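# Seat a matching bearing on its plate's bore

## Task

Work out which plate and which bearing belong together according to the drawing (not every plate suits every bearing), then set that bearing onto that plate's bore with the plate facing up the correct way. It counts as failed if at any moment some other bearing touches some other plate while sitting centred over that plate's bore. Do not disturb the press, which sits inside a transparent guard, and make sure the gauge ends up idle.

## Robot and tools

ROBOT. There are two six-joint UR-style arms, left_arm and right_arm. Each carries a 140 mm two-finger gripper whose fingers can fold at a hinge. Joint columns, in order: shoulder pan, shoulder lift, elbow, wrist 1, wrist 2, wrist 3. The gripper's fingers point along its +z axis and close along its y axis. end_effector_position is the point between the pads when they are shut. The fingertips reach roughly 33 mm past that point, or only about 9 mm when fully open.

FRAME. Every position is in metres in the scene frame. The origin is at table height, halfway between the arms. +z points up and +x points out over the table. left_arm is on the +y side, based near (0.055, 0.547, 0.009), and right_arm is near (0.006, -0.686, 0.009). Camera left or right does not follow the arm names. The reported hand pose can be a few cm off.

THE 18-NUMBER ROW. One row always covers both arms, left_arm first and then right_arm. Each arm gets nine numbers in [-1, 1]:
- Six joint numbers. These are offsets from that arm's Joint targets as they stood when the call began. They do not add up from row to row. 1.0 means 1.481 rad for pan and lift, and 2.222 rad for the other four joints.
- Gripper position: +1 is fully open (140 mm), about -0.8 is pads touching, and -1 closes until blocked.
- force_limit: -1 is about 14 N and +1 about 58 N. A faster close grips harder.
- speed: -1 is about 30 mm/s and +1 about 250 mm/s.
The gripper numbers are always commands. To keep a gripper as it is, repeat the values you sent last. Sending all zero joint offsets re-commands an arm's current targets.

TOOLS
- execute_actions(actions, cameras). actions holds exactly one action, or is empty to just look. An action can contain:
  - rows: 1 to 15 rows, each applied for one 1/30 s step.
  - steps: 1 to 450, default 15, and at least one per row. After the last row the arms keep heading to that row's target.
  - until: a stop condition on gauge fields, written as {"gauge": {field: value}} or [op, value], with op one of =, !=, <, <=, >, >=. Numbers need an op.
  - gauge: {"measure": true} or {"stop": true}.
  cameras is a list of names or ["all"]. With an empty actions list, all cameras are shown by default.
- move(target, speed, blend, stop_force, zero, blocking, cameras). target is one 18-number row or a list of up to 15 rows. Every row is an offset from the same starting Joint targets, not from the row before it. All joints move together along paths.
  - speed: the top joint speed in rad/s, 0.01 to 3.14, default 0.5. Give one value, or one per target.
  - blend: corner rounding in rad; 0 means stop at each target.
  - stop_force: 4 to 120 N, one value for both arms. It ends an arm's path when its wrist feels that much push. Use it with slow speeds when touching down, and leave it out when backing away from a contact.
  - zero: with stop_force, re-zeroes the sensor first; true is the default.
  - blocking=false: returns early while the move runs. It cannot be combined with stop_force.
  The result adds a move: line, for example done, off_target, moving, held or fault, and limits=held if steps were withheld.
- wait(seconds 0 to 10): lets things run on, such as a move still going or a gauge reading.
- stop(): brakes a running move. Devices and fingers keep going.
- zoom_image(camera, region=[x0, y0, x1, y1]) in image pixels, at most 504 by 504. Cameras are cam_low, cam_nest, cam_left_wrist and cam_right_wrist, each 672x504.
- show_instructions(): shows the reference drawing.
- zero_wrist_force(arm): tares that arm's wrist sensor.
- read_manual(section): licence text only.
- finished_scene(scene): ends the current scene, taking its number. This cannot be undone.

LIMITS ON MOTION. Joint targets move at most 2.09 rad/s for pan and lift, and 3.14 rad/s for the other joints. A target may lead its measured angle by only 0.434 or 0.651 rad, and the hand is capped at 4 m/s. Large moves can therefore need several calls. Motion lags commands by about 0.1 to 0.2 s.

OTHER RULES
- A joint pushed beyond its range is clamped, and the result says "joint sent to its limit".
- The clearance check may alter or hold an arm's command. The result then says "joint command not followed".
- Pushing an arm far from its target drops both arms' targets.

RESULTS. Each result gives:
- per arm: end_effector_position, quat_wxyz and velocities.
- Joint positions, velocities and targets, in rad and rad/s.
- joint torques and wrist force/torque in the hand's own axes.
- Tool commands and position_measured in counts: 3 is open, about 139 is 60 mm, 230 is pads met.
- object_status: 0 moving, 1 blocked while opening, 2 blocked while closing (check for 2 to confirm a grip), 3 reached the position or pads met.
Gauge fields:
- state: idle or busy.
- message: nothing_yet, measure_taken, or one of the refusals.
- readings: a count that rises about 12 s after measure, once a reading is done.
- no_1 to no_5: mm values for the drawing's numbered requirements; 0.000 means not found.
The gauge reads one round piece lying flat and still within 40 mm of its plate's centre. Nothing else may be in view, the robot included. A plate with a bearing pressed in counts as one piece.

GRIPPING. Grip near the fingertips, in the outer quarter of the pads. Nearer the palm, the fingers fold and hold unreliably. Pressing fingertips into a surface folds them.
To grip harder, raise force_limit and then change position slightly (for example -1 to -0.98). To grip softer, open and close again slowly.

AVOID
- Any force near 150 N, or joint torques at their limits (elbow 142, wrists 51.3 N m). Either stops the arm for 10 s.
- Contact between the arms, including one gripper closing on the other's fingers.
- Dropping parts, releasing moving parts, or letting anything leave the table.
- Touching the press or its guard.
- Leaving the gauge busy.
- Setting a wrong bearing centred on any plate's bore, even for a moment.
- Holding loads outstretched for long: motors overheat at 85 °C and lock the arm for 30 to 60 s.

Each tool is called after ">>>" by a JSON object that holds its "op" and its "data", one argument or row to a line.

Reference images:

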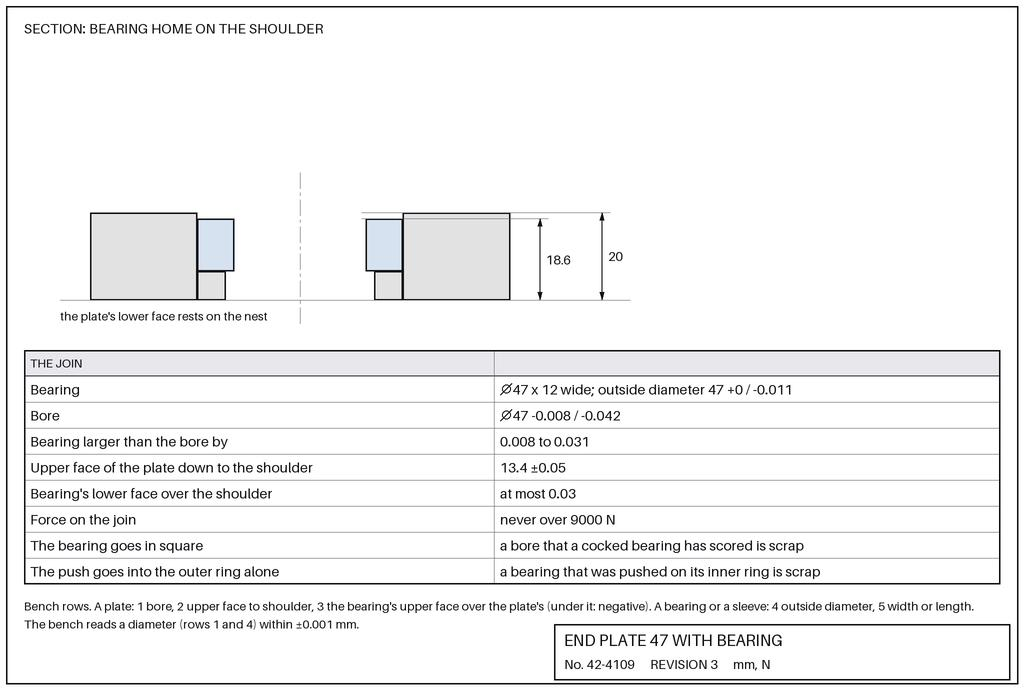

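## Session

>>> {"op": "execute_actions", "data": {
  "actions": []
}}

Scene clock: 0.00 s.
left_arm: end_effector_position=(+0.9259, +0.6386, +0.2143) position_measured=3 object_status=3 end_effector_quat_wxyz=(-0.204, +0.933, -0.020, +0.296) | right_arm: end_effector_position=(+0.7269, -0.7035, +0.2114) position_measured=3 object_status=3 end_effector_quat_wxyz=(-0.427, +0.587, +0.669, +0.161)
Joint positions: left_arm=[-0.309 -1.36 2.091 -2.82 -1.022 -3.259] | right_arm=[-0.476 -1.106 1.532 -1.137 -1.105 0.729]
Joint velocities: within noise
Joint torques (N m): no reading
Wrist force (N): no reading
Wrist torque (N m): no reading
Wrist force, peak (N): no reading
Joint targets: left_arm=[-0.309 -1.360 2.091 -2.820 -1.022 -3.259] | right_arm=[-0.476 -1.106 1.532 -1.137 -1.105 0.729]
Tool commands: left_gripper/position=+1.0 left_gripper/force_limit=+1.0 left_gripper/speed=+1.0 right_gripper/position=+1.0 right_gripper/force_limit=+1.0 right_gripper/speed=+1.0
gauge: message=nothing_yet readings=0 no_1=0.000 no_2=0.000 no_3=0.000 no_4=0.000 no_5=0.000

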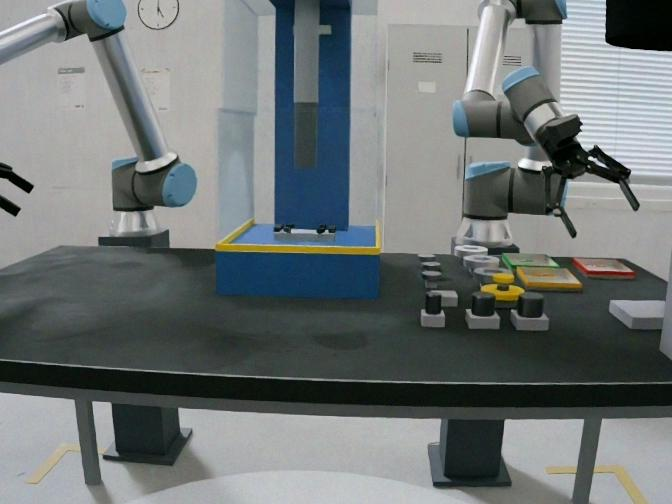

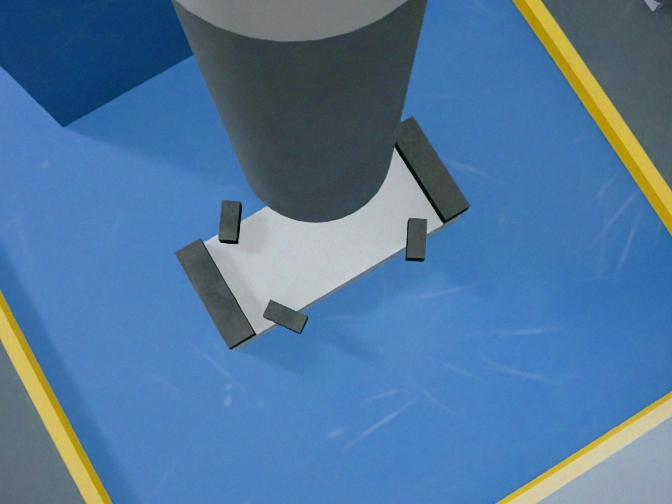

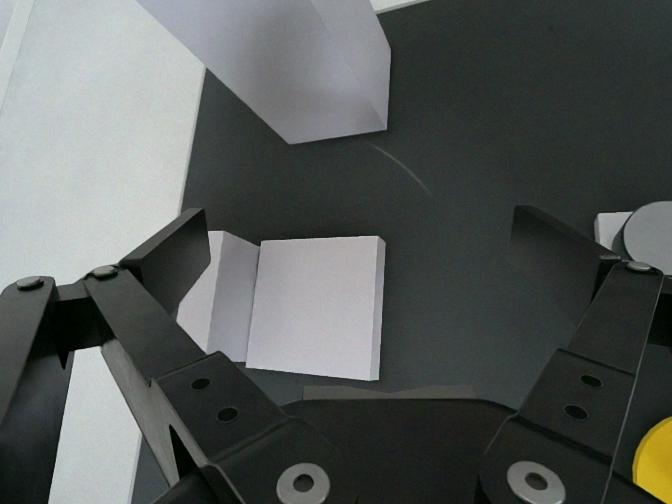

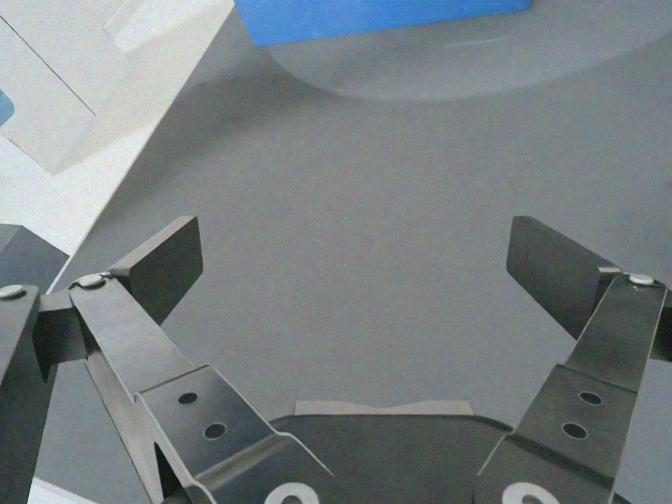

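>>> {"op": "zoom_image", "data": {
  "camera": "cam_low",
  "region": [400, 220, 672, 370]
}}

>>> {"op": "zoom_image", "data": {
  "camera": "cam_low",
  "region": [410, 230, 560, 340]
}}

Scaled by 1.853 from the camera's 672x504 image, which has a finer 960x720 frame.

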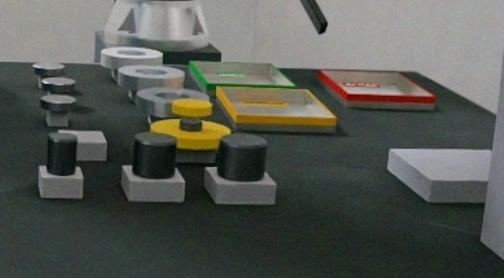

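Scaled by 3.360 from the camera's 672x504 image, which has a finer 960x720 frame.

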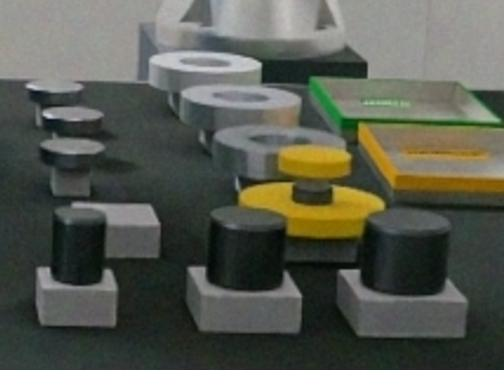

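>>> {"op": "move", "data": {
  "target": [-0.0590,-0.2261,-0.1727,0.5566,-0.2470,-0.1256,1,1,1,0,0,0,0,0,0,1,1,1],
  "speed": 1.2,
  "cameras": ["cam_left_wrist","cam_low"]
}}

Scene clock: 61.40 s.
left_arm: end_effector_position=(+0.6902, +0.4703, +0.4501) position_measured=3 object_status=3 end_effector_quat_wxyz=(+0.000, +1.000, +0.000, +0.000) | right_arm: end_effector_position=(+0.7269, -0.7035, +0.2114) position_measured=3 object_status=3 end_effector_quat_wxyz=(-0.427, +0.587, +0.669, +0.161)
Joint positions: left_arm=[-0.396 -1.695 1.707 -1.583 -1.571 -3.538] | right_arm=[-0.476 -1.106 1.532 -1.137 -1.105 0.729]
Joint torques (N m): left_arm=[-18.05 -57.03 -55.27 -3.11 -3.5 -4.14] | right_arm=[2.04 -82.29 -45.64 -1.28 0.46 -0.6]
Wrist force (N): left_arm=[-0.5 0.3 1.0] | right_arm=[-0.1 0.1 0.1]
Wrist torque (N m): left_arm=[0.29 0.32 -0.08] | right_arm=[0.02 0.02 0.00]
Wrist force, peak (N): left_arm=[-2.4 0.9 -1.0] | right_arm=[0.2 0.6 0.5]
Joint targets: left_arm=[-0.396 -1.695 1.707 -1.583 -1.571 -3.538] | right_arm=[-0.476 -1.106 1.532 -1.137 -1.105 0.729]
gauge: message=nothing_yet readings=0 no_1=0.000 no_2=0.000 no_3=0.000 no_4=0.000 no_5=0.000
move: done
camera_calibration:
cam_left_wrist: T_world_to_cam=[[-0.00042344, -0.999877, -0.0156753, 0.489841], [-0.934458, -0.00518594, 0.356036, 0.483543], [-0.356074, 0.0147987, -0.934341, 0.838562], [0, 0, 0, 1]] pos_world=[0.750648, 0.479879, 0.619022]
Images, in order (width x height): cam_low 672x504, cam_left_wrist 672x504.

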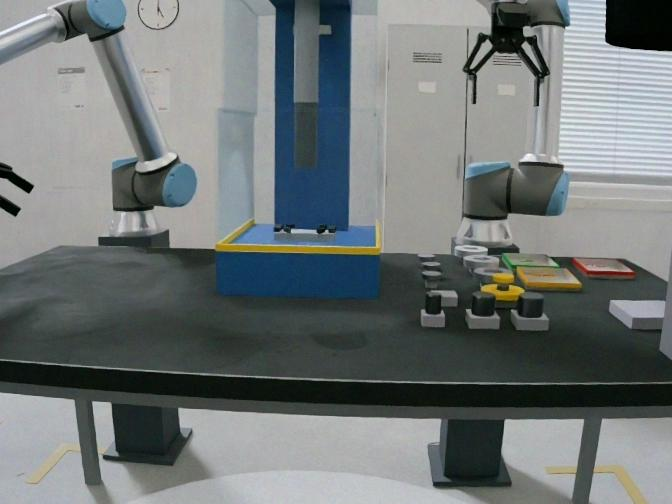

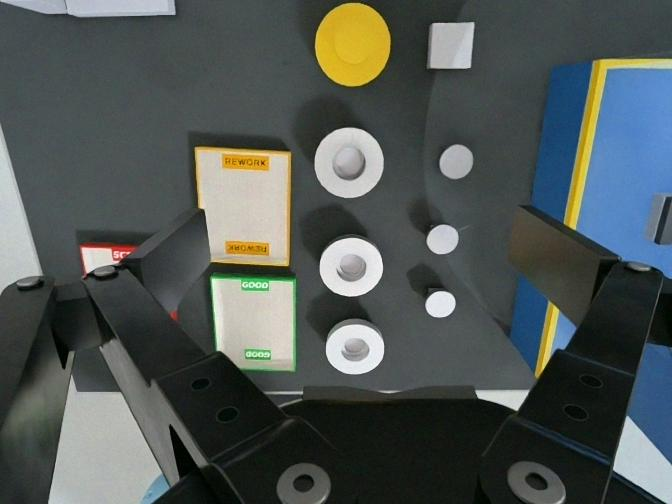

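>>> {"op": "zoom_image", "data": {
  "camera": "cam_left_wrist",
  "region": [280, 0, 500, 200]
}}

>>> {"op": "zoom_image", "data": {
  "camera": "cam_left_wrist",
  "region": [280, 190, 500, 390]
}}

Scaled by 2.291 from the camera's 672x504 image, which has a finer 960x720 frame.

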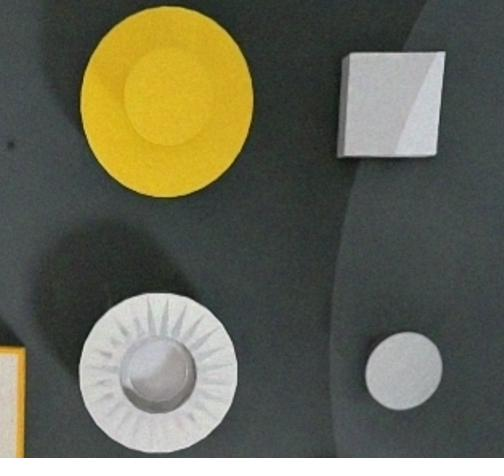

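Scaled by 2.291 from the camera's 672x504 image, which has a finer 960x720 frame.

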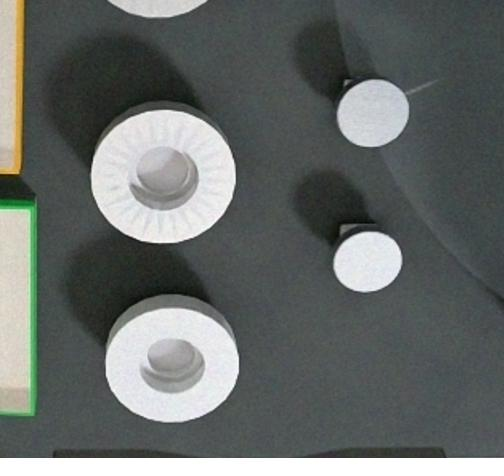

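>>> {"op": "execute_actions", "data": {
  "actions": [],
  "cameras": ["cam_low"]
}}

>>> {"op": "zoom_image", "data": {
  "camera": "cam_low",
  "region": [540, 0, 672, 370]
}}

Scene clock: 140.50 s.
left_arm: end_effector_position=(+0.6901, +0.4703, +0.4502) position_measured=3 object_status=3 end_effector_quat_wxyz=(+0.000, +1.000, +0.000, +0.000) | right_arm: end_effector_position=(+0.7269, -0.7035, +0.2114) position_measured=3 object_status=3 end_effector_quat_wxyz=(-0.427, +0.587, +0.669, +0.161)
Joint positions: left_arm=[-0.396 -1.695 1.707 -1.583 -1.571 -3.538] | right_arm=[-0.476 -1.106 1.532 -1.137 -1.105 0.729]
Joint velocities: within noise
Joint torques (N m): left_arm=[-17.96 -54.77 -53.08 -4.49 -2.75 -3.54] | right_arm=[-0.88 -82.46 -45.47 -0.83 0.36 -0.37]
Wrist force (N): left_arm=[-0.4 0.4 0.8] | right_arm=[0.0 0.3 0.1]
Wrist torque (N m): left_arm=[0.31 0.32 -0.08] | right_arm=[0.06 -0.01 0.00]
Wrist force, peak (N): left_arm=[-0.9 0.5 1.3] | right_arm=[-0.2 0.7 0.2]
Joint targets: left_arm=[-0.396 -1.695 1.707 -1.583 -1.571 -3.538] | right_arm=[-0.476 -1.106 1.532 -1.137 -1.105 0.729]
Tool commands: left_gripper/position=+1.0 left_gripper/force_limit=+1.0 left_gripper/speed=+1.0 right_gripper/position=+1.0 right_gripper/force_limit=+1.0 right_gripper/speed=+1.0
gauge: message=nothing_yet readings=0 no_1=0.000 no_2=0.000 no_3=0.000 no_4=0.000 no_5=0.000
Images, in order (width x height): cam_low 672x504.

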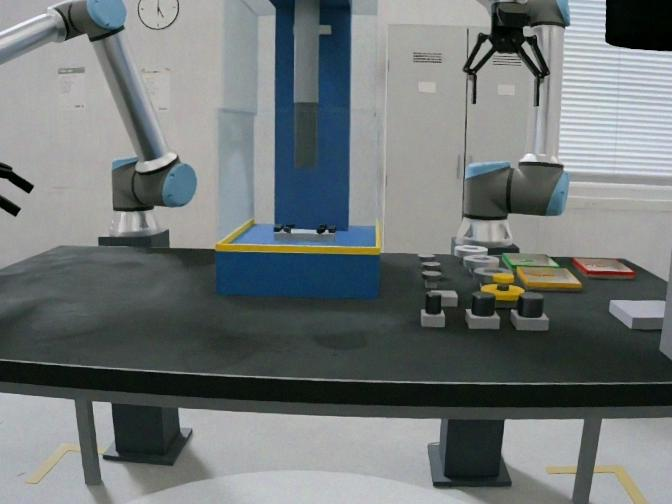

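Scaled by 1.362 from the camera's 672x504 image, which has a finer 960x720 frame.

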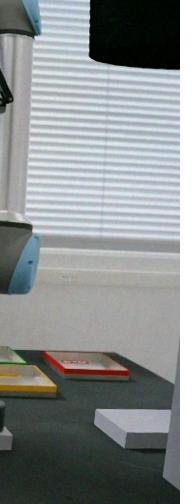

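>>> {"op": "move", "data": {
  "target": [-0.1572,0.0924,0.1649,-0.2264,0,-0.8117,-0.02,0,1,0,0,0,0,0,0,1,1,1],
  "speed": 1.5,
  "cameras": ["cam_left_wrist"]
}}

Scene clock: 200.43 s.
left_arm: end_effector_position=(+0.6629, +0.3203, +0.1801) position_measured=131 object_status=3 end_effector_quat_wxyz=(+0.000, +0.707, +0.707, +0.000) | right_arm: end_effector_position=(+0.7269, -0.7035, +0.2114) position_measured=3 object_status=3 end_effector_quat_wxyz=(-0.427, +0.587, +0.669, +0.161)
Joint positions: left_arm=[-0.629 -1.558 2.073 -2.086 -1.571 -5.341] | right_arm=[-0.476 -1.106 1.532 -1.137 -1.105 0.729]
Joint torques (N m): left_arm=[-18.28 -37.95 -36.27 -8.1 -1.9 -4.6] | right_arm=[1.1 -81.2 -45.61 -1.27 0.09 -0.48]
Wrist force (N): left_arm=[-0.1 -0.1 0.3] | right_arm=[0.3 0.1 -0.1]
Wrist torque (N m): left_arm=[0.10 0.26 -0.07] | right_arm=[0.02 -0.06 0.00]
Wrist force, peak (N): left_arm=[-0.9 -0.5 1.7] | right_arm=[-0.2 0.7 -0.2]
Joint targets: left_arm=[-0.629 -1.558 2.073 -2.086 -1.571 -5.341] | right_arm=[-0.476 -1.106 1.532 -1.137 -1.105 0.729]
gauge: message=nothing_yet readings=0 no_1=0.000 no_2=0.000 no_3=0.000 no_4=0.000 no_5=0.000
move: done
camera_calibration:
cam_left_wrist: T_world_to_cam=[[0.99988, -0.000667649, -0.0154761, -0.647488], [0.00488545, -0.934491, 0.355954, 0.228286], [-0.0146999, -0.355986, -0.934375, 0.471226], [0, 0, 0, 1]] pos_world=[0.653222, 0.380649, 0.349022]
Images, in order (width x height): cam_left_wrist 672x504.

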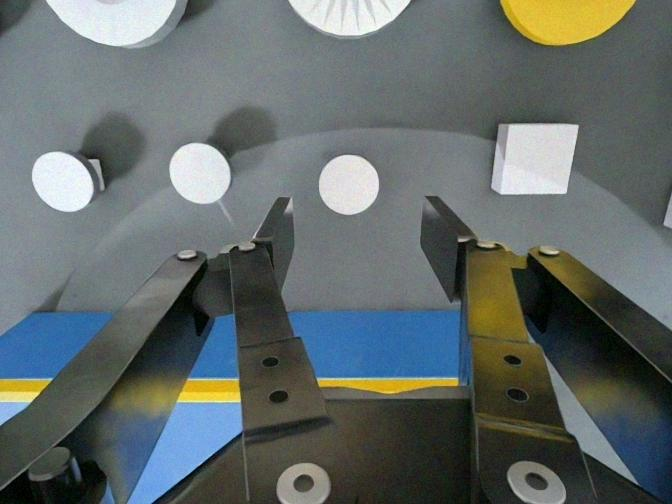

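>>> {"op": "zoom_image", "data": {
  "camera": "cam_left_wrist",
  "region": [240, 130, 480, 310]
}}

Scaled by 2.100 from the camera's 672x504 image, which has a finer 960x720 frame.

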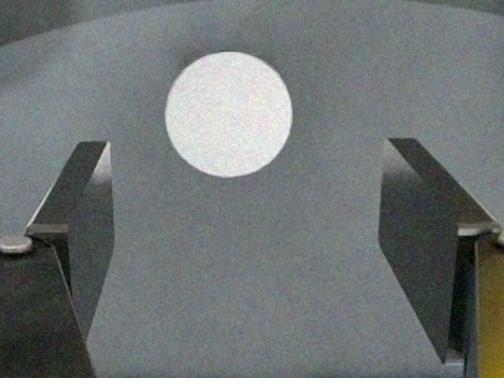

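>>> {"op": "move", "data": {
  "target": [-0.0090,0.0762,0.0467,-0.0975,0,-0.0060,-0.02,0,1,0,0,0,0,0,0,1,1,1],
  "speed": 0.4,
  "cameras": ["cam_left_wrist"]
}}

>>> {"op": "zoom_image", "data": {
  "camera": "cam_left_wrist",
  "region": [240, 130, 480, 310]
}}

Scene clock: 255.83 s.
left_arm: end_effector_position=(+0.6573, +0.3141, +0.0751) position_measured=131 object_status=3 end_effector_quat_wxyz=(+0.000, +0.707, +0.707, +0.000) | right_arm: end_effector_position=(+0.7269, -0.7035, +0.2114) position_measured=3 object_status=3 end_effector_quat_wxyz=(-0.427, +0.587, +0.669, +0.161)
Joint positions: left_arm=[-0.642 -1.445 2.177 -2.302 -1.571 -5.355] | right_arm=[-0.476 -1.106 1.532 -1.137 -1.105 0.729]
Joint torques (N m): left_arm=[-17.84 -40.39 -30.39 -7.78 -1.63 -4.31] | right_arm=[-0.29 -81.58 -44.95 -1.08 -0.09 -0.6]
Wrist force (N): left_arm=[0.1 -0.4 0.3] | right_arm=[0.1 0.2 -0.2]
Wrist torque (N m): left_arm=[0.13 0.20 -0.03] | right_arm=[0.05 -0.01 -0.01]
Wrist force, peak (N): left_arm=[0.2 -0.7 2.7] | right_arm=[0.3 0.6 0.0]
Joint targets: left_arm=[-0.642 -1.445 2.177 -2.303 -1.571 -5.355] | right_arm=[-0.476 -1.106 1.532 -1.137 -1.105 0.729]
gauge: message=nothing_yet readings=0 no_1=0.000 no_2=0.000 no_3=0.000 no_4=0.000 no_5=0.000
move: done
camera_calibration:
cam_left_wrist: T_world_to_cam=[[0.99988, -0.000445234, -0.0154533, -0.643606], [0.00508516, -0.934491, 0.355951, 0.259859], [-0.0145994, -0.355987, -0.934377, 0.370798], [0, 0, 0, 1]] pos_world=[0.647622, 0.374549, 0.244022]
Images, in order (width x height): cam_left_wrist 672x504.

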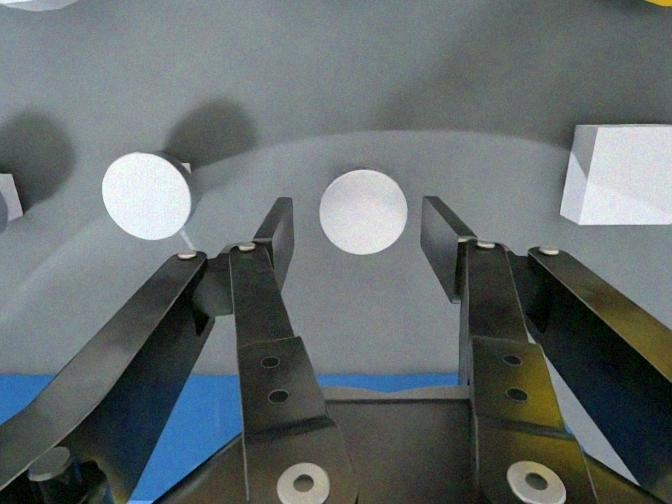

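Scaled by 2.100 from the camera's 672x504 image, which has a finer 960x720 frame.

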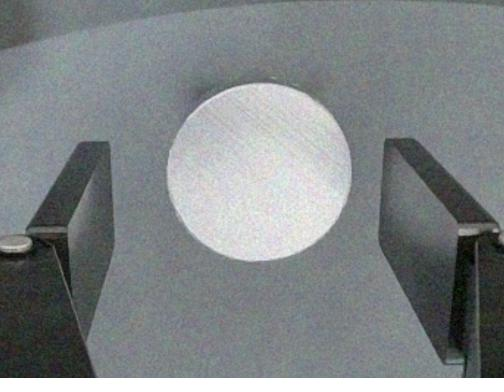

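>>> {"op": "move", "data": {
  "target": [
    [0.0052,0.0209,0.0046,-0.0186,0,0.0035,-0.02,0,1,0,0,0,0,0,0,1,1,1],
    [0.0052,0.0209,0.0046,-0.0186,0,0.0035,-1,0,-1,0,0,0,0,0,0,1,1,1],
    [0.0052,-0.0640,-0.0369,0.0795,0,0.0035,-1,0,-1,0,0,0,0,0,0,1,1,1]
  ],
  "speed": 0.3,
  "cameras": ["cam_left_wrist","cam_low"]
}}

Scene clock: 299.70 s.
left_arm: end_effector_position=(+0.6612, +0.3171, +0.1601) position_measured=162 object_status=2 end_effector_quat_wxyz=(+0.000, +0.707, +0.707, +0.000) | right_arm: end_effector_position=(+0.7269, -0.7035, +0.2114) position_measured=3 object_status=3 end_effector_quat_wxyz=(-0.427, +0.587, +0.669, +0.161)
Joint positions: left_arm=[-0.634 -1.54 2.095 -2.126 -1.571 -5.347] | right_arm=[-0.476 -1.106 1.532 -1.137 -1.105 0.729]
Joint torques (N m): left_arm=[15.46 -64.33 -49.85 -3.14 -1.78 3.43] | right_arm=[-0.37 -81.63 -44.5 -0.95 -0.1 -0.85]
Wrist force (N): left_arm=[0.2 -0.4 1.0] | right_arm=[0.0 0.2 -0.2]
Wrist torque (N m): left_arm=[0.02 0.19 -0.19] | right_arm=[0.05 0.00 -0.01]
Wrist force, peak (N): left_arm=[4.9 -9.3 -25.7] | right_arm=[-0.3 0.7 -0.2]
Joint targets: left_arm=[-0.634 -1.540 2.095 -2.126 -1.571 -5.347] | right_arm=[-0.476 -1.106 1.532 -1.137 -1.105 0.729]
gauge: message=nothing_yet readings=0 no_1=0.000 no_2=0.000 no_3=0.000 no_4=0.000 no_5=0.000
move: done
camera_calibration:
cam_left_wrist: T_world_to_cam=[[0.999881, -0.00053957, -0.0154176, -0.646168], [0.00498432, -0.934491, 0.355953, 0.232452], [-0.0145997, -0.355987, -0.934377, 0.451345], [0, 0, 0, 1]] pos_world=[0.651522, 0.377549, 0.329022]
Images, in order (width x height): cam_low 672x504, cam_left_wrist 672x504.

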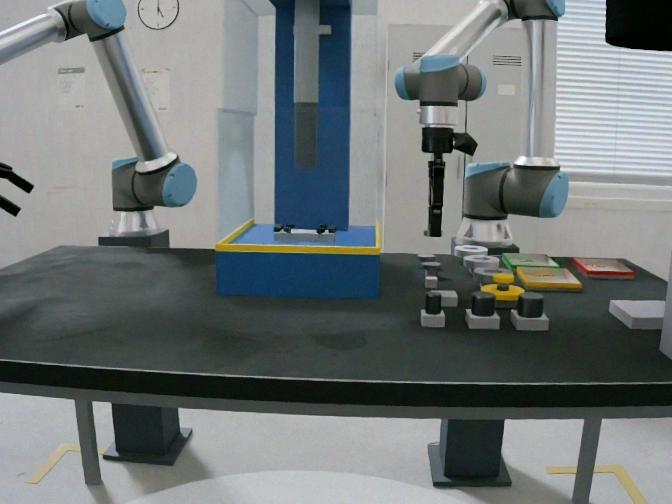

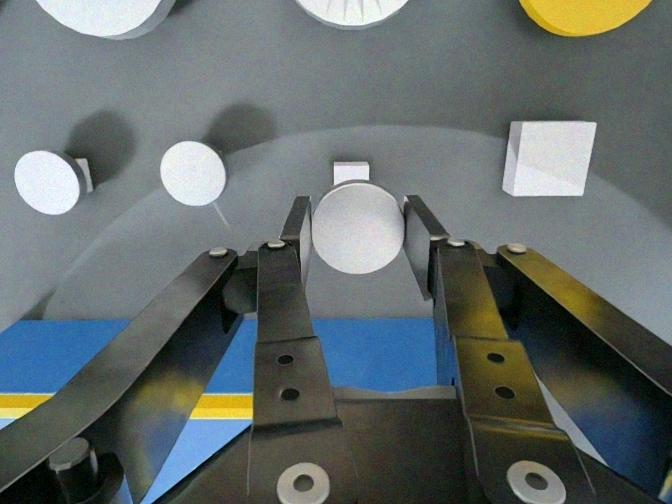

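>>> {"op": "move", "data": {
  "target": [0.3246,0.0232,-0.0163,0.0008,0,0.99,-1,0,-1,0,0,0,0,0,0,1,1,1],
  "speed": 1.5,
  "cameras": ["cam_left_wrist"]
}}

Scene clock: 349.67 s.
left_arm: end_effector_position=(+0.7201, +0.6202, +0.1601) position_measured=162 object_status=2 end_effector_quat_wxyz=(+0.000, +0.997, -0.074, +0.000) | right_arm: end_effector_position=(+0.7269, -0.7035, +0.2114) position_measured=3 object_status=3 end_effector_quat_wxyz=(-0.427, +0.587, +0.669, +0.161)
Joint positions: left_arm=[-0.154 -1.506 2.059 -2.124 -1.571 -3.147] | right_arm=[-0.476 -1.106 1.532 -1.137 -1.105 0.729]
Joint torques (N m): left_arm=[18.82 -41.04 -49.55 -3.05 -2.35 3.48] | right_arm=[0.52 -80.77 -44.93 -1.08 -0.32 -0.77]
Wrist force (N): left_arm=[0.2 0.0 1.7] | right_arm=[0.0 0.2 -0.3]
Wrist torque (N m): left_arm=[0.06 0.28 -0.20] | right_arm=[0.03 0.01 -0.01]
Wrist force, peak (N): left_arm=[0.7 -1.6 1.8] | right_arm=[0.1 0.8 -0.2]
Joint targets: left_arm=[-0.154 -1.506 2.059 -2.124 -1.571 -3.147] | right_arm=[-0.476 -1.106 1.532 -1.137 -1.105 0.729]
gauge: message=nothing_yet readings=0 no_1=0.000 no_2=0.000 no_3=0.000 no_4=0.000 no_5=0.000
move: done
camera_calibration:
cam_left_wrist: T_world_to_cam=[[-0.147934, -0.988874, -0.015608, 0.734556], [-0.924936, 0.132747, 0.356189, 0.523047], [-0.350154, 0.067129, -0.934284, 0.539408], [0, 0, 0, 1]] pos_world=[0.781327, 0.62074, 0.329122]
Images, in order (width x height): cam_left_wrist 672x504.

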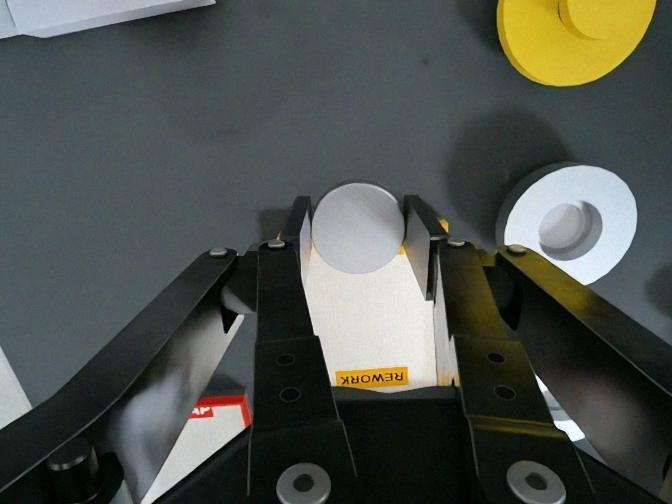

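>>> {"op": "move", "data": {
  "target": [
    [0.0449,0.0975,-0.0090,-0.0559,0,0.6702,-1,0,-1,0,0,0,0,0,0,1,1,1],
    [0.1319,0.2675,-0.1668,-0.0114,0,0.7281,-1,0,-1,0,0,0,0,0,0,1,1,1]
  ],
  "speed": 1.0,
  "blend": [0.1,0],
  "cameras": ["cam_left_wrist","cam_low"]
}}

Scene clock: 368.80 s.
left_arm: end_effector_position=(+0.9179, +0.7572, +0.0850) position_measured=162 object_status=2 end_effector_quat_wxyz=(+0.000, +0.707, -0.707, +0.000) | right_arm: end_effector_position=(+0.7269, -0.7035, +0.2114) position_measured=3 object_status=3 end_effector_quat_wxyz=(-0.427, +0.587, +0.669, +0.161)
Joint positions: left_arm=[0.042 -1.11 1.689 -2.149 -1.571 -1.529] | right_arm=[-0.476 -1.106 1.532 -1.137 -1.105 0.729]
Joint torques (N m): left_arm=[19.15 -77.72 -48.55 -3.03 -2.06 3.68] | right_arm=[-1.08 -82.39 -44.24 -0.99 -0.28 -0.76]
Wrist force (N): left_arm=[-0.5 0.5 2.1] | right_arm=[0.1 0.2 -0.1]
Wrist torque (N m): left_arm=[0.22 0.44 -0.19] | right_arm=[0.05 -0.03 -0.01]
Wrist force, peak (N): left_arm=[-2.8 -3.9 2.6] | right_arm=[-0.1 0.4 -0.6]
Joint targets: left_arm=[0.042 -1.109 1.688 -2.149 -1.571 -1.529] | right_arm=[-0.476 -1.106 1.532 -1.137 -1.105 0.729]
gauge: message=nothing_yet readings=0 no_1=0.000 no_2=0.000 no_3=0.000 no_4=0.000 no_5=0.000
move: done
camera_calibration:
cam_left_wrist: T_world_to_cam=[[-0.999886, 0.000215882, -0.0151141, 0.931259], [-0.00518455, 0.934344, 0.356335, -0.736678], [0.0141987, 0.356372, -0.934236, -0.024253], [0, 0, 0, 1]] pos_world=[0.927677, 0.696753, 0.253921]
Images, in order (width x height): cam_low 672x504, cam_left_wrist 672x504.

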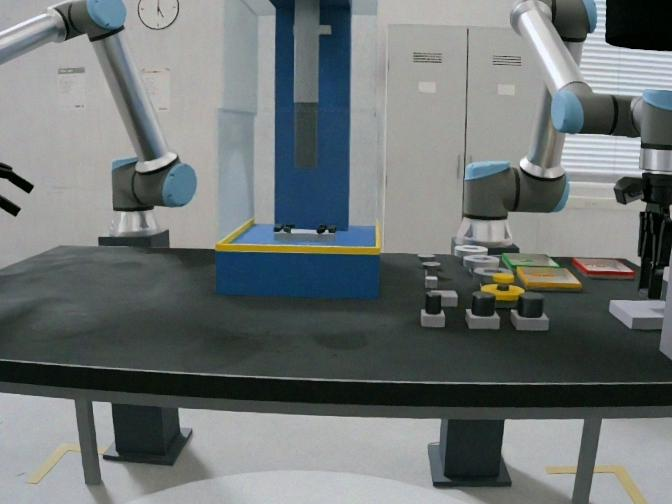

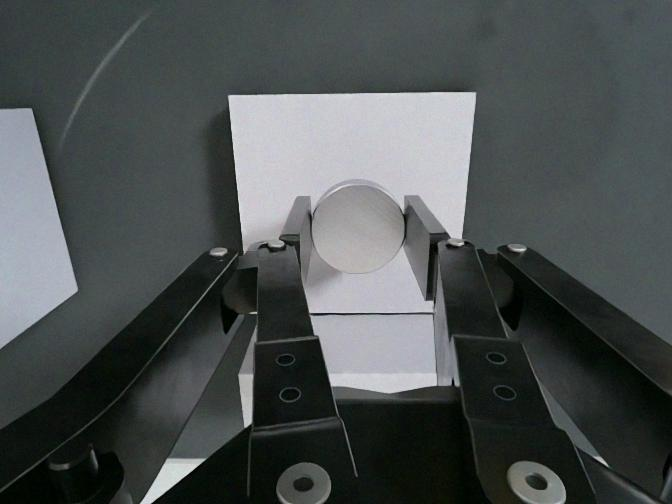

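>>> {"op": "move", "data": {
  "target": [0,0.02217,0.00991,-0.02469,0,0,-1,0,-1,0,0,0,0,0,0,1,1,1],
  "speed": 0.03,
  "stop_force": 8
}}

Scene clock: 394.73 s.
left_arm: end_effector_position=(+0.9182, +0.7573, +0.0585) position_measured=162 object_status=2 end_effector_quat_wxyz=(+0.000, +0.707, -0.707, +0.000) | right_arm: end_effector_position=(+0.7269, -0.7035, +0.2114) position_measured=3 object_status=3 end_effector_quat_wxyz=(-0.427, +0.587, +0.669, +0.161)
Joint positions: left_arm=[0.042 -1.085 1.705 -2.191 -1.571 -1.529] | right_arm=[-0.476 -1.106 1.532 -1.137 -1.105 0.729]
Joint torques (N m): left_arm=[16.59 -104.91 -47.5 -6.17 -2.2 3.62] | right_arm=[1.01 -83.31 -44.28 -0.78 -0.63 -0.76]
Wrist force (N): left_arm=[-0.3 -0.1 2.5] | right_arm=[0.1 0.1 -0.3]
Wrist torque (N m): left_arm=[0.13 0.41 -0.21] | right_arm=[0.01 -0.02 0.00]
Wrist force, peak (N): left_arm=[2.3 15.1 -35.3] | right_arm=[0.1 0.5 -0.5]
Joint targets: left_arm=[0.042 -1.085 1.705 -2.191 -1.571 -1.529] | right_arm=[-0.476 -1.106 1.532 -1.137 -1.105 0.729]
gauge: message=nothing_yet readings=0 no_1=0.000 no_2=0.000 no_3=0.000 no_4=0.000 no_5=0.000
move: contact (left_arm); left_arm: the wrist 1 is farthest, 0.013 rad from its target

>>> {"op": "move", "data": {
  "target": [
    [0,0,0,0,0,0,0.05,0,-0.6,0,0,0,0,0,0,1,1,1],
    [0,-0.0165,-0.0074,0.0185,0,0,0.05,0,-0.6,0,0,0,0,0,0,1,1,1],
    [-0.0874,-0.1865,0.1504,-0.026,0,-0.0582,0.05,0,-0.6,0,0,0,0,0,0,1,1,1],
    [-0.1323,-0.2840,0.1594,0.0299,0,-0.0881,0.05,0,-0.6,0,0,0,0,0,0,1,1,1]
  ],
  "speed": [0.3,0.15,0.8,0.8],
  "blend": [0,0.02,0.1,0]
}}

>>> {"op": "execute_actions", "data": {
  "actions": [
    {"gauge":{"measure":true},"steps":450,"until":{"gauge":{"readings":[">=",1]}}}
  ],
  "cameras": ["cam_left_wrist"]
}}

Scene clock: 421.77 s.
left_arm: end_effector_position=(+0.7202, +0.6199, +0.1598) position_measured=123 object_status=3 end_effector_quat_wxyz=(+0.000, +0.707, -0.707, +0.000) | right_arm: end_effector_position=(+0.7269, -0.7035, +0.2114) position_measured=3 object_status=3 end_effector_quat_wxyz=(-0.427, +0.587, +0.669, +0.161)
Joint positions: left_arm=[-0.154 -1.505 2.059 -2.124 -1.571 -1.725] | right_arm=[-0.476 -1.106 1.532 -1.137 -1.105 0.729]
Joint torques (N m): left_arm=[-17.95 -67.32 -35.55 -3.02 -1.95 -4.42] | right_arm=[-1.69 -81.92 -44.18 -1.03 -0.34 -0.82]
Wrist force (N): left_arm=[0.3 -0.6 0.3] | right_arm=[0.0 0.2 -0.4]
Wrist torque (N m): left_arm=[-0.10 0.21 -0.01] | right_arm=[0.04 0.00 -0.01]
Wrist force, peak (N): left_arm=[0.0 1.2 4.3] | right_arm=[0.1 0.6 -0.5]
Joint targets: left_arm=[-0.154 -1.505 2.059 -2.124 -1.571 -1.725] | right_arm=[-0.476 -1.106 1.532 -1.137 -1.105 0.729]
gauge: message=nothing_yet readings=0 no_1=0.000 no_2=0.000 no_3=0.000 no_4=0.000 no_5=0.000
move: done; blend cut to 0.0722 rad at target 3

Scene clock: 433.97 s.
left_arm: end_effector_position=(+0.7202, +0.6198, +0.1599) position_measured=123 object_status=3 end_effector_quat_wxyz=(+0.000, +0.707, -0.707, +0.000) | right_arm: end_effector_position=(+0.7269, -0.7035, +0.2114) position_measured=3 object_status=3 end_effector_quat_wxyz=(-0.427, +0.587, +0.669, +0.161)
Joint positions: left_arm=[-0.154 -1.505 2.059 -2.124 -1.571 -1.725] | right_arm=[-0.476 -1.106 1.532 -1.137 -1.105 0.729]
Joint torques (N m): left_arm=[-17.78 -67.44 -35.96 -2.95 -2.26 -4.07] | right_arm=[0.18 -82.27 -43.81 -0.91 -0.3 -0.88]
Wrist force (N): left_arm=[0.4 -0.3 0.6] | right_arm=[0.0 0.3 -0.1]
Wrist torque (N m): left_arm=[-0.04 0.21 -0.01] | right_arm=[0.06 0.01 -0.01]
Wrist force, peak (N): left_arm=[0.4 -0.9 0.5] | right_arm=[0.3 0.5 -0.4]
Joint targets: left_arm=[-0.154 -1.505 2.059 -2.124 -1.571 -1.725] | right_arm=[-0.476 -1.106 1.532 -1.137 -1.105 0.729]
Tool commands: left_gripper/position=+0.05 left_gripper/force_limit=+0.0 left_gripper/speed=-0.6 right_gripper/position=+1.0 right_gripper/force_limit=+1.0 right_gripper/speed=+1.0
gauge: message=measure_taken readings=1 no_1=0.000 no_2=0.000 no_3=0.000 no_4=46.998 no_5=11.999
camera_calibration:
cam_left_wrist: T_world_to_cam=[[-0.999884, 0.000476186, -0.0152308, 0.734535], [-0.00498345, 0.934332, 0.356369, -0.636166], [0.0144003, 0.356404, -0.934221, 0.0973256], [0, 0, 0, 1]] pos_world=[0.729878, 0.559353, 0.328821]
Images, in order (width x height): cam_left_wrist 672x504.

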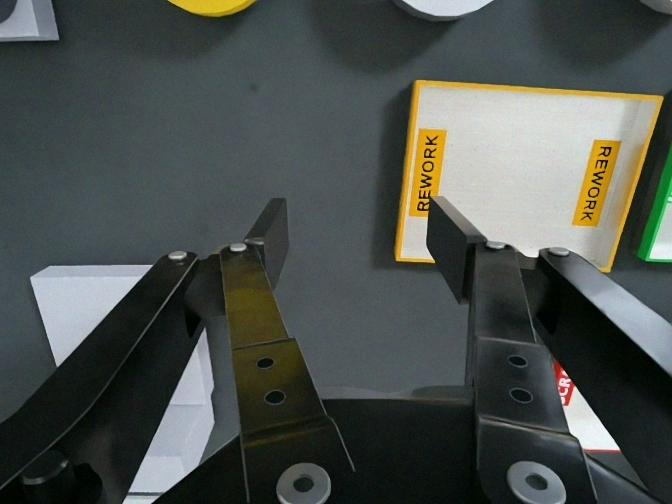

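>>> {"op": "move", "data": {
  "target": [
    [0.0449,0.0975,-0.0090,-0.0559,0,0.0299,0.05,0,-0.6,0,0,0,0,0,0,1,1,1],
    [0.1319,0.2675,-0.1668,-0.0114,0,0.0879,0.05,0,-0.6,0,0,0,0,0,0,1,1,1],
    [0.1319,0.2840,-0.1594,-0.0299,0,0.0879,0.05,0,-0.6,0,0,0,0,0,0,1,1,1],
    [0.1319,0.2840,-0.1594,-0.0299,0,0.0879,-1,0,-1,0,0,0,0,0,0,1,1,1],
    [0.1319,0.2675,-0.1668,-0.0114,0,0.0879,-1,0,-1,0,0,0,0,0,0,1,1,1],
    [0.0449,0.0975,-0.0090,-0.0559,0,0.0299,-1,0,-1,0,0,0,0,0,0,1,1,1]
  ],
  "speed": [0.8,0.8,0.1,0.3,0.15,0.6],
  "blend": [0.05,0.01,0,0,0.01,0],
  "cameras": ["cam_left_wrist"]
}}

Scene clock: 476.07 s.
left_arm: end_effector_position=(+0.7602, +0.6598, +0.0897) position_measured=162 object_status=2 end_effector_quat_wxyz=(+0.000, +0.707, -0.707, +0.000) | right_arm: end_effector_position=(+0.7269, -0.7035, +0.2114) position_measured=3 object_status=3 end_effector_quat_wxyz=(-0.427, +0.587, +0.669, +0.161)
Joint positions: left_arm=[-0.088 -1.361 2.039 -2.249 -1.571 -1.659] | right_arm=[-0.476 -1.106 1.532 -1.137 -1.105 0.729]
Joint torques (N m): left_arm=[-18.18 -79.53 -33.09 -8.38 -2.96 -4.4] | right_arm=[2.07 -82.86 -43.96 -0.84 -0.38 -1.16]
Wrist force (N): left_arm=[0.3 -0.5 2.1] | right_arm=[0.0 0.2 -0.3]
Wrist torque (N m): left_arm=[0.07 0.25 0.01] | right_arm=[0.05 0.00 -0.01]
Wrist force, peak (N): left_arm=[1.1 6.9 -16.9] | right_arm=[-0.1 0.5 -0.7]
Joint targets: left_arm=[-0.088 -1.361 2.039 -2.249 -1.571 -1.659] | right_arm=[-0.476 -1.106 1.532 -1.137 -1.105 0.729]
gauge: message=measure_taken readings=1 no_1=0.000 no_2=0.000 no_3=0.000 no_4=46.998 no_5=11.999
move: done
camera_calibration:
cam_left_wrist: T_world_to_cam=[[-0.999887, 0.00040537, -0.0150438, 0.773438], [-0.00498296, 0.934332, 0.35637, -0.648323], [0.0142003, 0.356405, -0.934224, 0.0170649], [0, 0, 0, 1]] pos_world=[0.769877, 0.599353, 0.258621]
Images, in order (width x height): cam_left_wrist 672x504.

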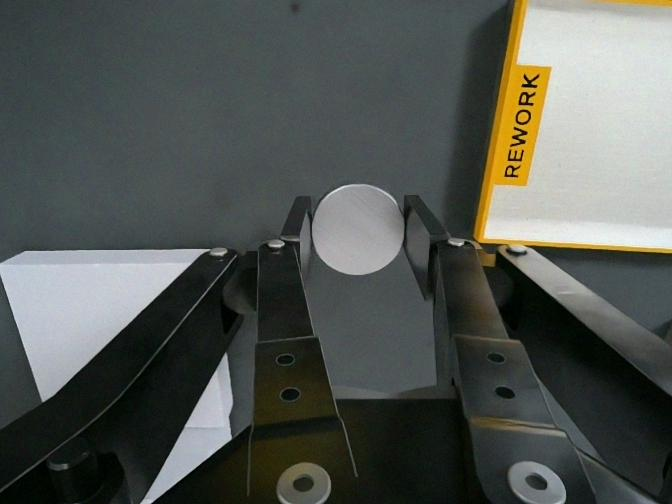

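>>> {"op": "move", "data": {
  "target": [
    [-0.0566,0.0028,-0.0025,0.0007,0,-0.0378,-1,0,-1,0,0,0,0,0,0,1,1,1],
    [-0.0566,0.0362,0.0097,-0.0337,0,-0.0378,-1,0,-1,0,0,0,0,0,0,1,1,1],
    [-0.0566,0.0546,0.0164,-0.0527,0,-0.0378,-1,0,-1,0,0,0,0,0,0,1,1,1]
  ],
  "speed": [0.3,0.15,0.025],
  "blend": [0.01,0.01,0],
  "stop_force": 10
}}

Scene clock: 507.40 s.
left_arm: end_effector_position=(+0.7702, +0.5998, +0.0335) position_measured=162 object_status=2 end_effector_quat_wxyz=(+0.000, +0.707, -0.707, +0.000) | right_arm: end_effector_position=(+0.7269, -0.7035, +0.2114) position_measured=3 object_status=3 end_effector_quat_wxyz=(-0.427, +0.587, +0.669, +0.161)
Joint positions: left_arm=[-0.172 -1.287 2.072 -2.354 -1.571 -1.743] | right_arm=[-0.476 -1.106 1.532 -1.137 -1.105 0.729]
Joint torques (N m): left_arm=[-16.9 -80.11 -39.3 -3.92 -1.83 -4.13] | right_arm=[-0.22 -82.77 -44.11 -1.12 -0.57 -0.91]
Wrist force (N): left_arm=[0.2 -0.6 -0.2] | right_arm=[0.1 0.0 -0.2]
Wrist torque (N m): left_arm=[0.14 0.24 0.06] | right_arm=[0.00 -0.03 -0.01]
Wrist force, peak (N): left_arm=[-0.9 9.3 -35.8] | right_arm=[0.2 0.6 -0.7]
Joint targets: left_arm=[-0.172 -1.287 2.072 -2.354 -1.571 -1.743] | right_arm=[-0.476 -1.106 1.532 -1.137 -1.105 0.729]
gauge: message=measure_taken readings=1 no_1=0.000 no_2=0.000 no_3=0.000 no_4=46.998 no_5=11.999
move: contact (left_arm); path passed 2 of 3 targets; left_arm: the wrist 1 is farthest, 0.012 rad from its target

>>> {"op": "move", "data": {
  "target": [
    [0,0,0,0,0,0,0.05,0,-0.6,0,0,0,0,0,0,1,1,1],
    [0,-0.0473,-0.0173,0.0480,0,0,0.05,0,-0.6,0,0,0,0,0,0,1,1,1],
    [-0.1665,-0.2050,0.0429,0.0929,0,-0.1109,0.643,0,1,0,0,0,0,0,0,1,1,1]
  ],
  "speed": [0.3,0.2,0.7],
  "blend": [0,0.02,0],
  "cameras": ["cam_left_wrist"]
}}

>>> {"op": "zoom_image", "data": {
  "camera": "cam_left_wrist",
  "region": [200, 80, 520, 320]
}}

Scene clock: 533.63 s.
left_arm: end_effector_position=(+0.6625, +0.4676, +0.1505) position_measured=48 object_status=0 end_effector_quat_wxyz=(+0.000, +0.707, -0.707, +0.001) | right_arm: end_effector_position=(+0.7269, -0.7035, +0.2114) position_measured=3 object_status=3 end_effector_quat_wxyz=(-0.427, +0.587, +0.669, +0.161)
Joint positions: left_arm=[-0.418 -1.591 2.167 -2.148 -1.571 -1.989] | right_arm=[-0.476 -1.106 1.532 -1.137 -1.105 0.729]
Joint torques (N m): left_arm=[-17.14 -59.52 -35.02 -2.83 -1.84 -4.34] | right_arm=[-0.23 -82.29 -43.84 -1.13 -0.84 -1.06]
Wrist force (N): left_arm=[0.2 0.2 0.3] | right_arm=[0.2 0.2 -0.6]
Wrist torque (N m): left_arm=[0.23 0.14 -0.10] | right_arm=[0.04 -0.03 -0.01]
Wrist force, peak (N): left_arm=[-3.0 -3.5 2.2] | right_arm=[-0.3 0.3 -0.7]
Joint targets: left_arm=[-0.418 -1.591 2.167 -2.148 -1.571 -1.989] | right_arm=[-0.476 -1.106 1.532 -1.137 -1.105 0.729]
gauge: message=measure_taken readings=1 no_1=0.000 no_2=0.000 no_3=0.000 no_4=46.998 no_5=11.999
move: done
camera_calibration:
cam_left_wrist: T_world_to_cam=[[-0.999862, 0.000458898, -0.0166238, 0.676912], [-0.00548754, 0.934526, 0.355853, -0.490567], [0.0156987, 0.355895, -0.934394, 0.142981], [0, 0, 0, 1]] pos_world=[0.671882, 0.407251, 0.319423]
Images, in order (width x height): cam_left_wrist 672x504.

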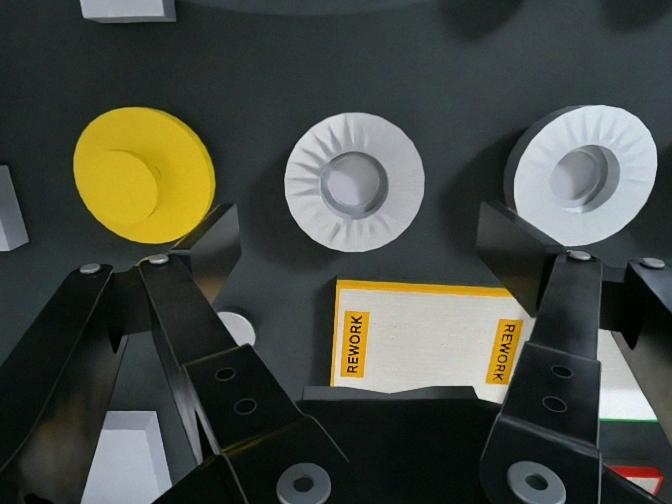

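Scaled by 1.575 from the camera's 672x504 image, which has a finer 960x720 frame.

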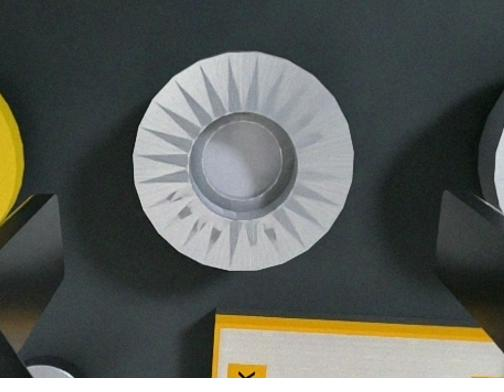

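>>> {"op": "move", "data": {
  "target": [
    [-0.0047,0.0889,0.0401,-0.0993,0,-0.0031,0.643,0,1,0,0,0,0,0,0,1,1,1],
    [-0.0047,0.0889,0.0401,-0.0993,0,-0.0031,-1,0.2,-1,0,0,0,0,0,0,1,1,1],
    [-0.0047,-0.0064,-0.0052,0.0094,0,-0.0031,-1,0.2,-1,0,0,0,0,0,0,1,1,1]
  ],
  "speed": 0.3,
  "cameras": ["cam_left_wrist","cam_low"]
}}

Scene clock: 583.13 s.
left_arm: end_effector_position=(+0.6625, +0.4631, +0.1604) position_measured=86 object_status=2 end_effector_quat_wxyz=(+0.000, +0.707, -0.707, +0.001) | right_arm: end_effector_position=(+0.7269, -0.7035, +0.2114) position_measured=3 object_status=3 end_effector_quat_wxyz=(-0.427, +0.587, +0.669, +0.161)
Joint positions: left_arm=[-0.425 -1.6 2.155 -2.127 -1.571 -1.996] | right_arm=[-0.476 -1.106 1.532 -1.137 -1.105 0.729]
Joint torques (N m): left_arm=[-14.37 -59.12 -50.68 -3.36 -1.43 -4.16] | right_arm=[-0.56 -83.04 -44.5 -1.33 -0.95 -0.94]
Wrist force (N): left_arm=[0.2 0.5 3.3] | right_arm=[0.2 0.2 -0.5]
Wrist torque (N m): left_arm=[0.29 0.13 -0.09] | right_arm=[0.05 -0.04 -0.01]
Wrist force, peak (N): left_arm=[-1.9 4.6 -18.3] | right_arm=[0.2 0.2 -0.9]
Joint targets: left_arm=[-0.425 -1.600 2.155 -2.127 -1.571 -1.996] | right_arm=[-0.476 -1.106 1.532 -1.137 -1.105 0.729]
gauge: message=measure_taken readings=1 no_1=0.000 no_2=0.000 no_3=0.000 no_4=46.998 no_5=11.999
move: done
camera_calibration:
cam_left_wrist: T_world_to_cam=[[-0.99986, 0.000493073, -0.0167178, 0.677197], [-0.00548904, 0.934526, 0.355852, -0.489919], [0.0157987, 0.355894, -0.934393, 0.153858], [0, 0, 0, 1]] pos_world=[0.671983, 0.402751, 0.329423]
Images, in order (width x height): cam_low 672x504, cam_left_wrist 672x504.

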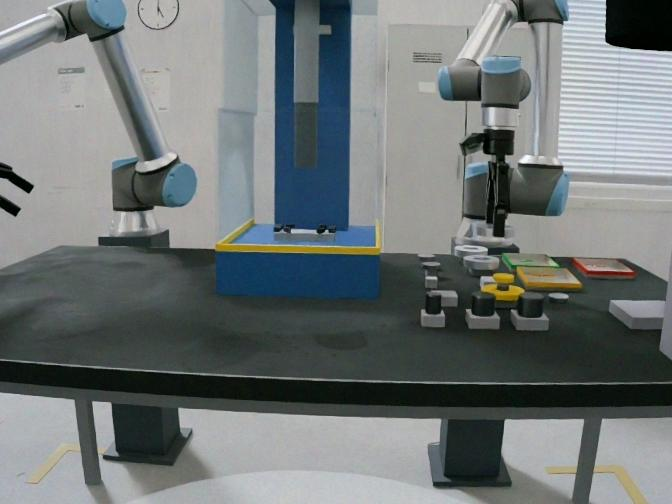

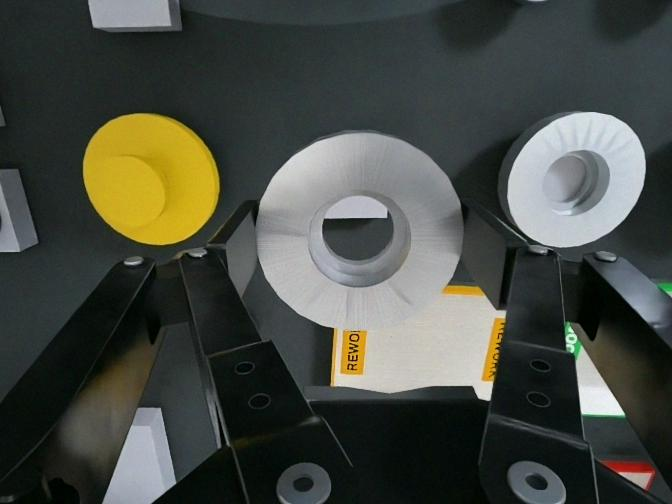

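>>> {"op": "move", "data": {
  "target": [
    [0.1860,0.0987,-0.0508,-0.0150,0,0.1240,-1,0.2,-1,0,0,0,0,0,0,1,1,1],
    [0.3186,0.3312,-0.2150,-0.0058,0,0.2124,-1,0.2,-1,0,0,0,0,0,0,1,1,1],
    [0.3186,0.3498,-0.2062,-0.0269,0,0.2124,-1,0.2,-1,0,0,0,0,0,0,1,1,1],
    [0.3186,0.3582,-0.2028,-0.0360,0,0.2124,-1,0.2,-1,0,0,0,0,0,0,1,1,1]
  ],
  "speed": [0.5,0.4,0.1,0.015],
  "blend": [0.08,0.01,0.005,0],
  "stop_force": 11,
  "cameras": ["cam_left_wrist"]
}}

Scene clock: 618.17 s.
left_arm: end_effector_position=(+0.9208, +0.7618, +0.0527) position_measured=86 object_status=2 end_effector_quat_wxyz=(-0.001, +0.707, -0.707, +0.000) | right_arm: end_effector_position=(+0.7269, -0.7035, +0.2114) position_measured=3 object_status=3 end_effector_quat_wxyz=(-0.427, +0.587, +0.669, +0.161)
Joint positions: left_arm=[0.047 -1.075 1.702 -2.199 -1.571 -1.524] | right_arm=[-0.476 -1.106 1.532 -1.137 -1.105 0.729]
Joint torques (N m): left_arm=[14.84 -96.26 -42.67 -3.04 -1.11 3.6] | right_arm=[-2.54 -83.06 -42.66 -0.99 -0.89 -1.23]
Wrist force (N): left_arm=[0.2 2.2 -8.7] | right_arm=[-0.1 0.0 -0.5]
Wrist torque (N m): left_arm=[-0.43 0.41 -0.28] | right_arm=[0.00 0.03 -0.01]
Wrist force, peak (N): left_arm=[2.5 14.1 -30.7] | right_arm=[0.2 0.4 -0.8]
Joint targets: left_arm=[0.047 -1.075 1.702 -2.199 -1.571 -1.524] | right_arm=[-0.476 -1.106 1.532 -1.137 -1.105 0.729]
gauge: message=measure_taken readings=1 no_1=0.000 no_2=0.000 no_3=0.000 no_4=46.998 no_5=11.999
move: contact (left_arm); path passed 3 of 4 targets
camera_calibration:
cam_left_wrist: T_world_to_cam=[[-0.99986, 0.000504492, -0.0167168, 0.933403], [-0.005488, 0.934301, 0.356443, -0.729166], [0.0157983, 0.356485, -0.934168, -0.0576841], [0, 0, 0, 1]] pos_world=[0.930183, 0.701353, 0.221623]
Images, in order (width x height): cam_left_wrist 672x504.

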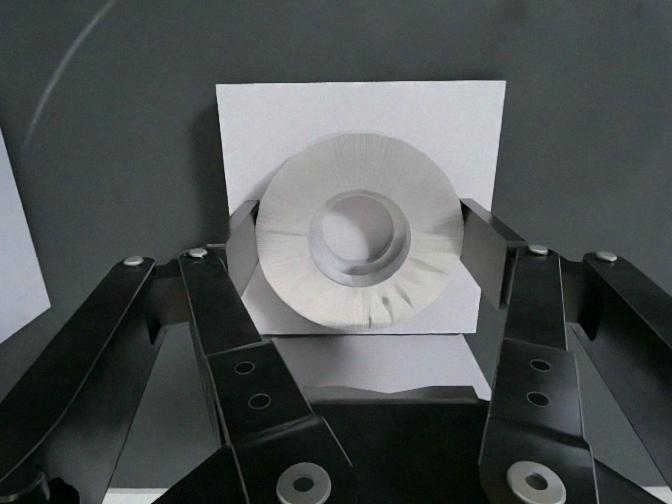

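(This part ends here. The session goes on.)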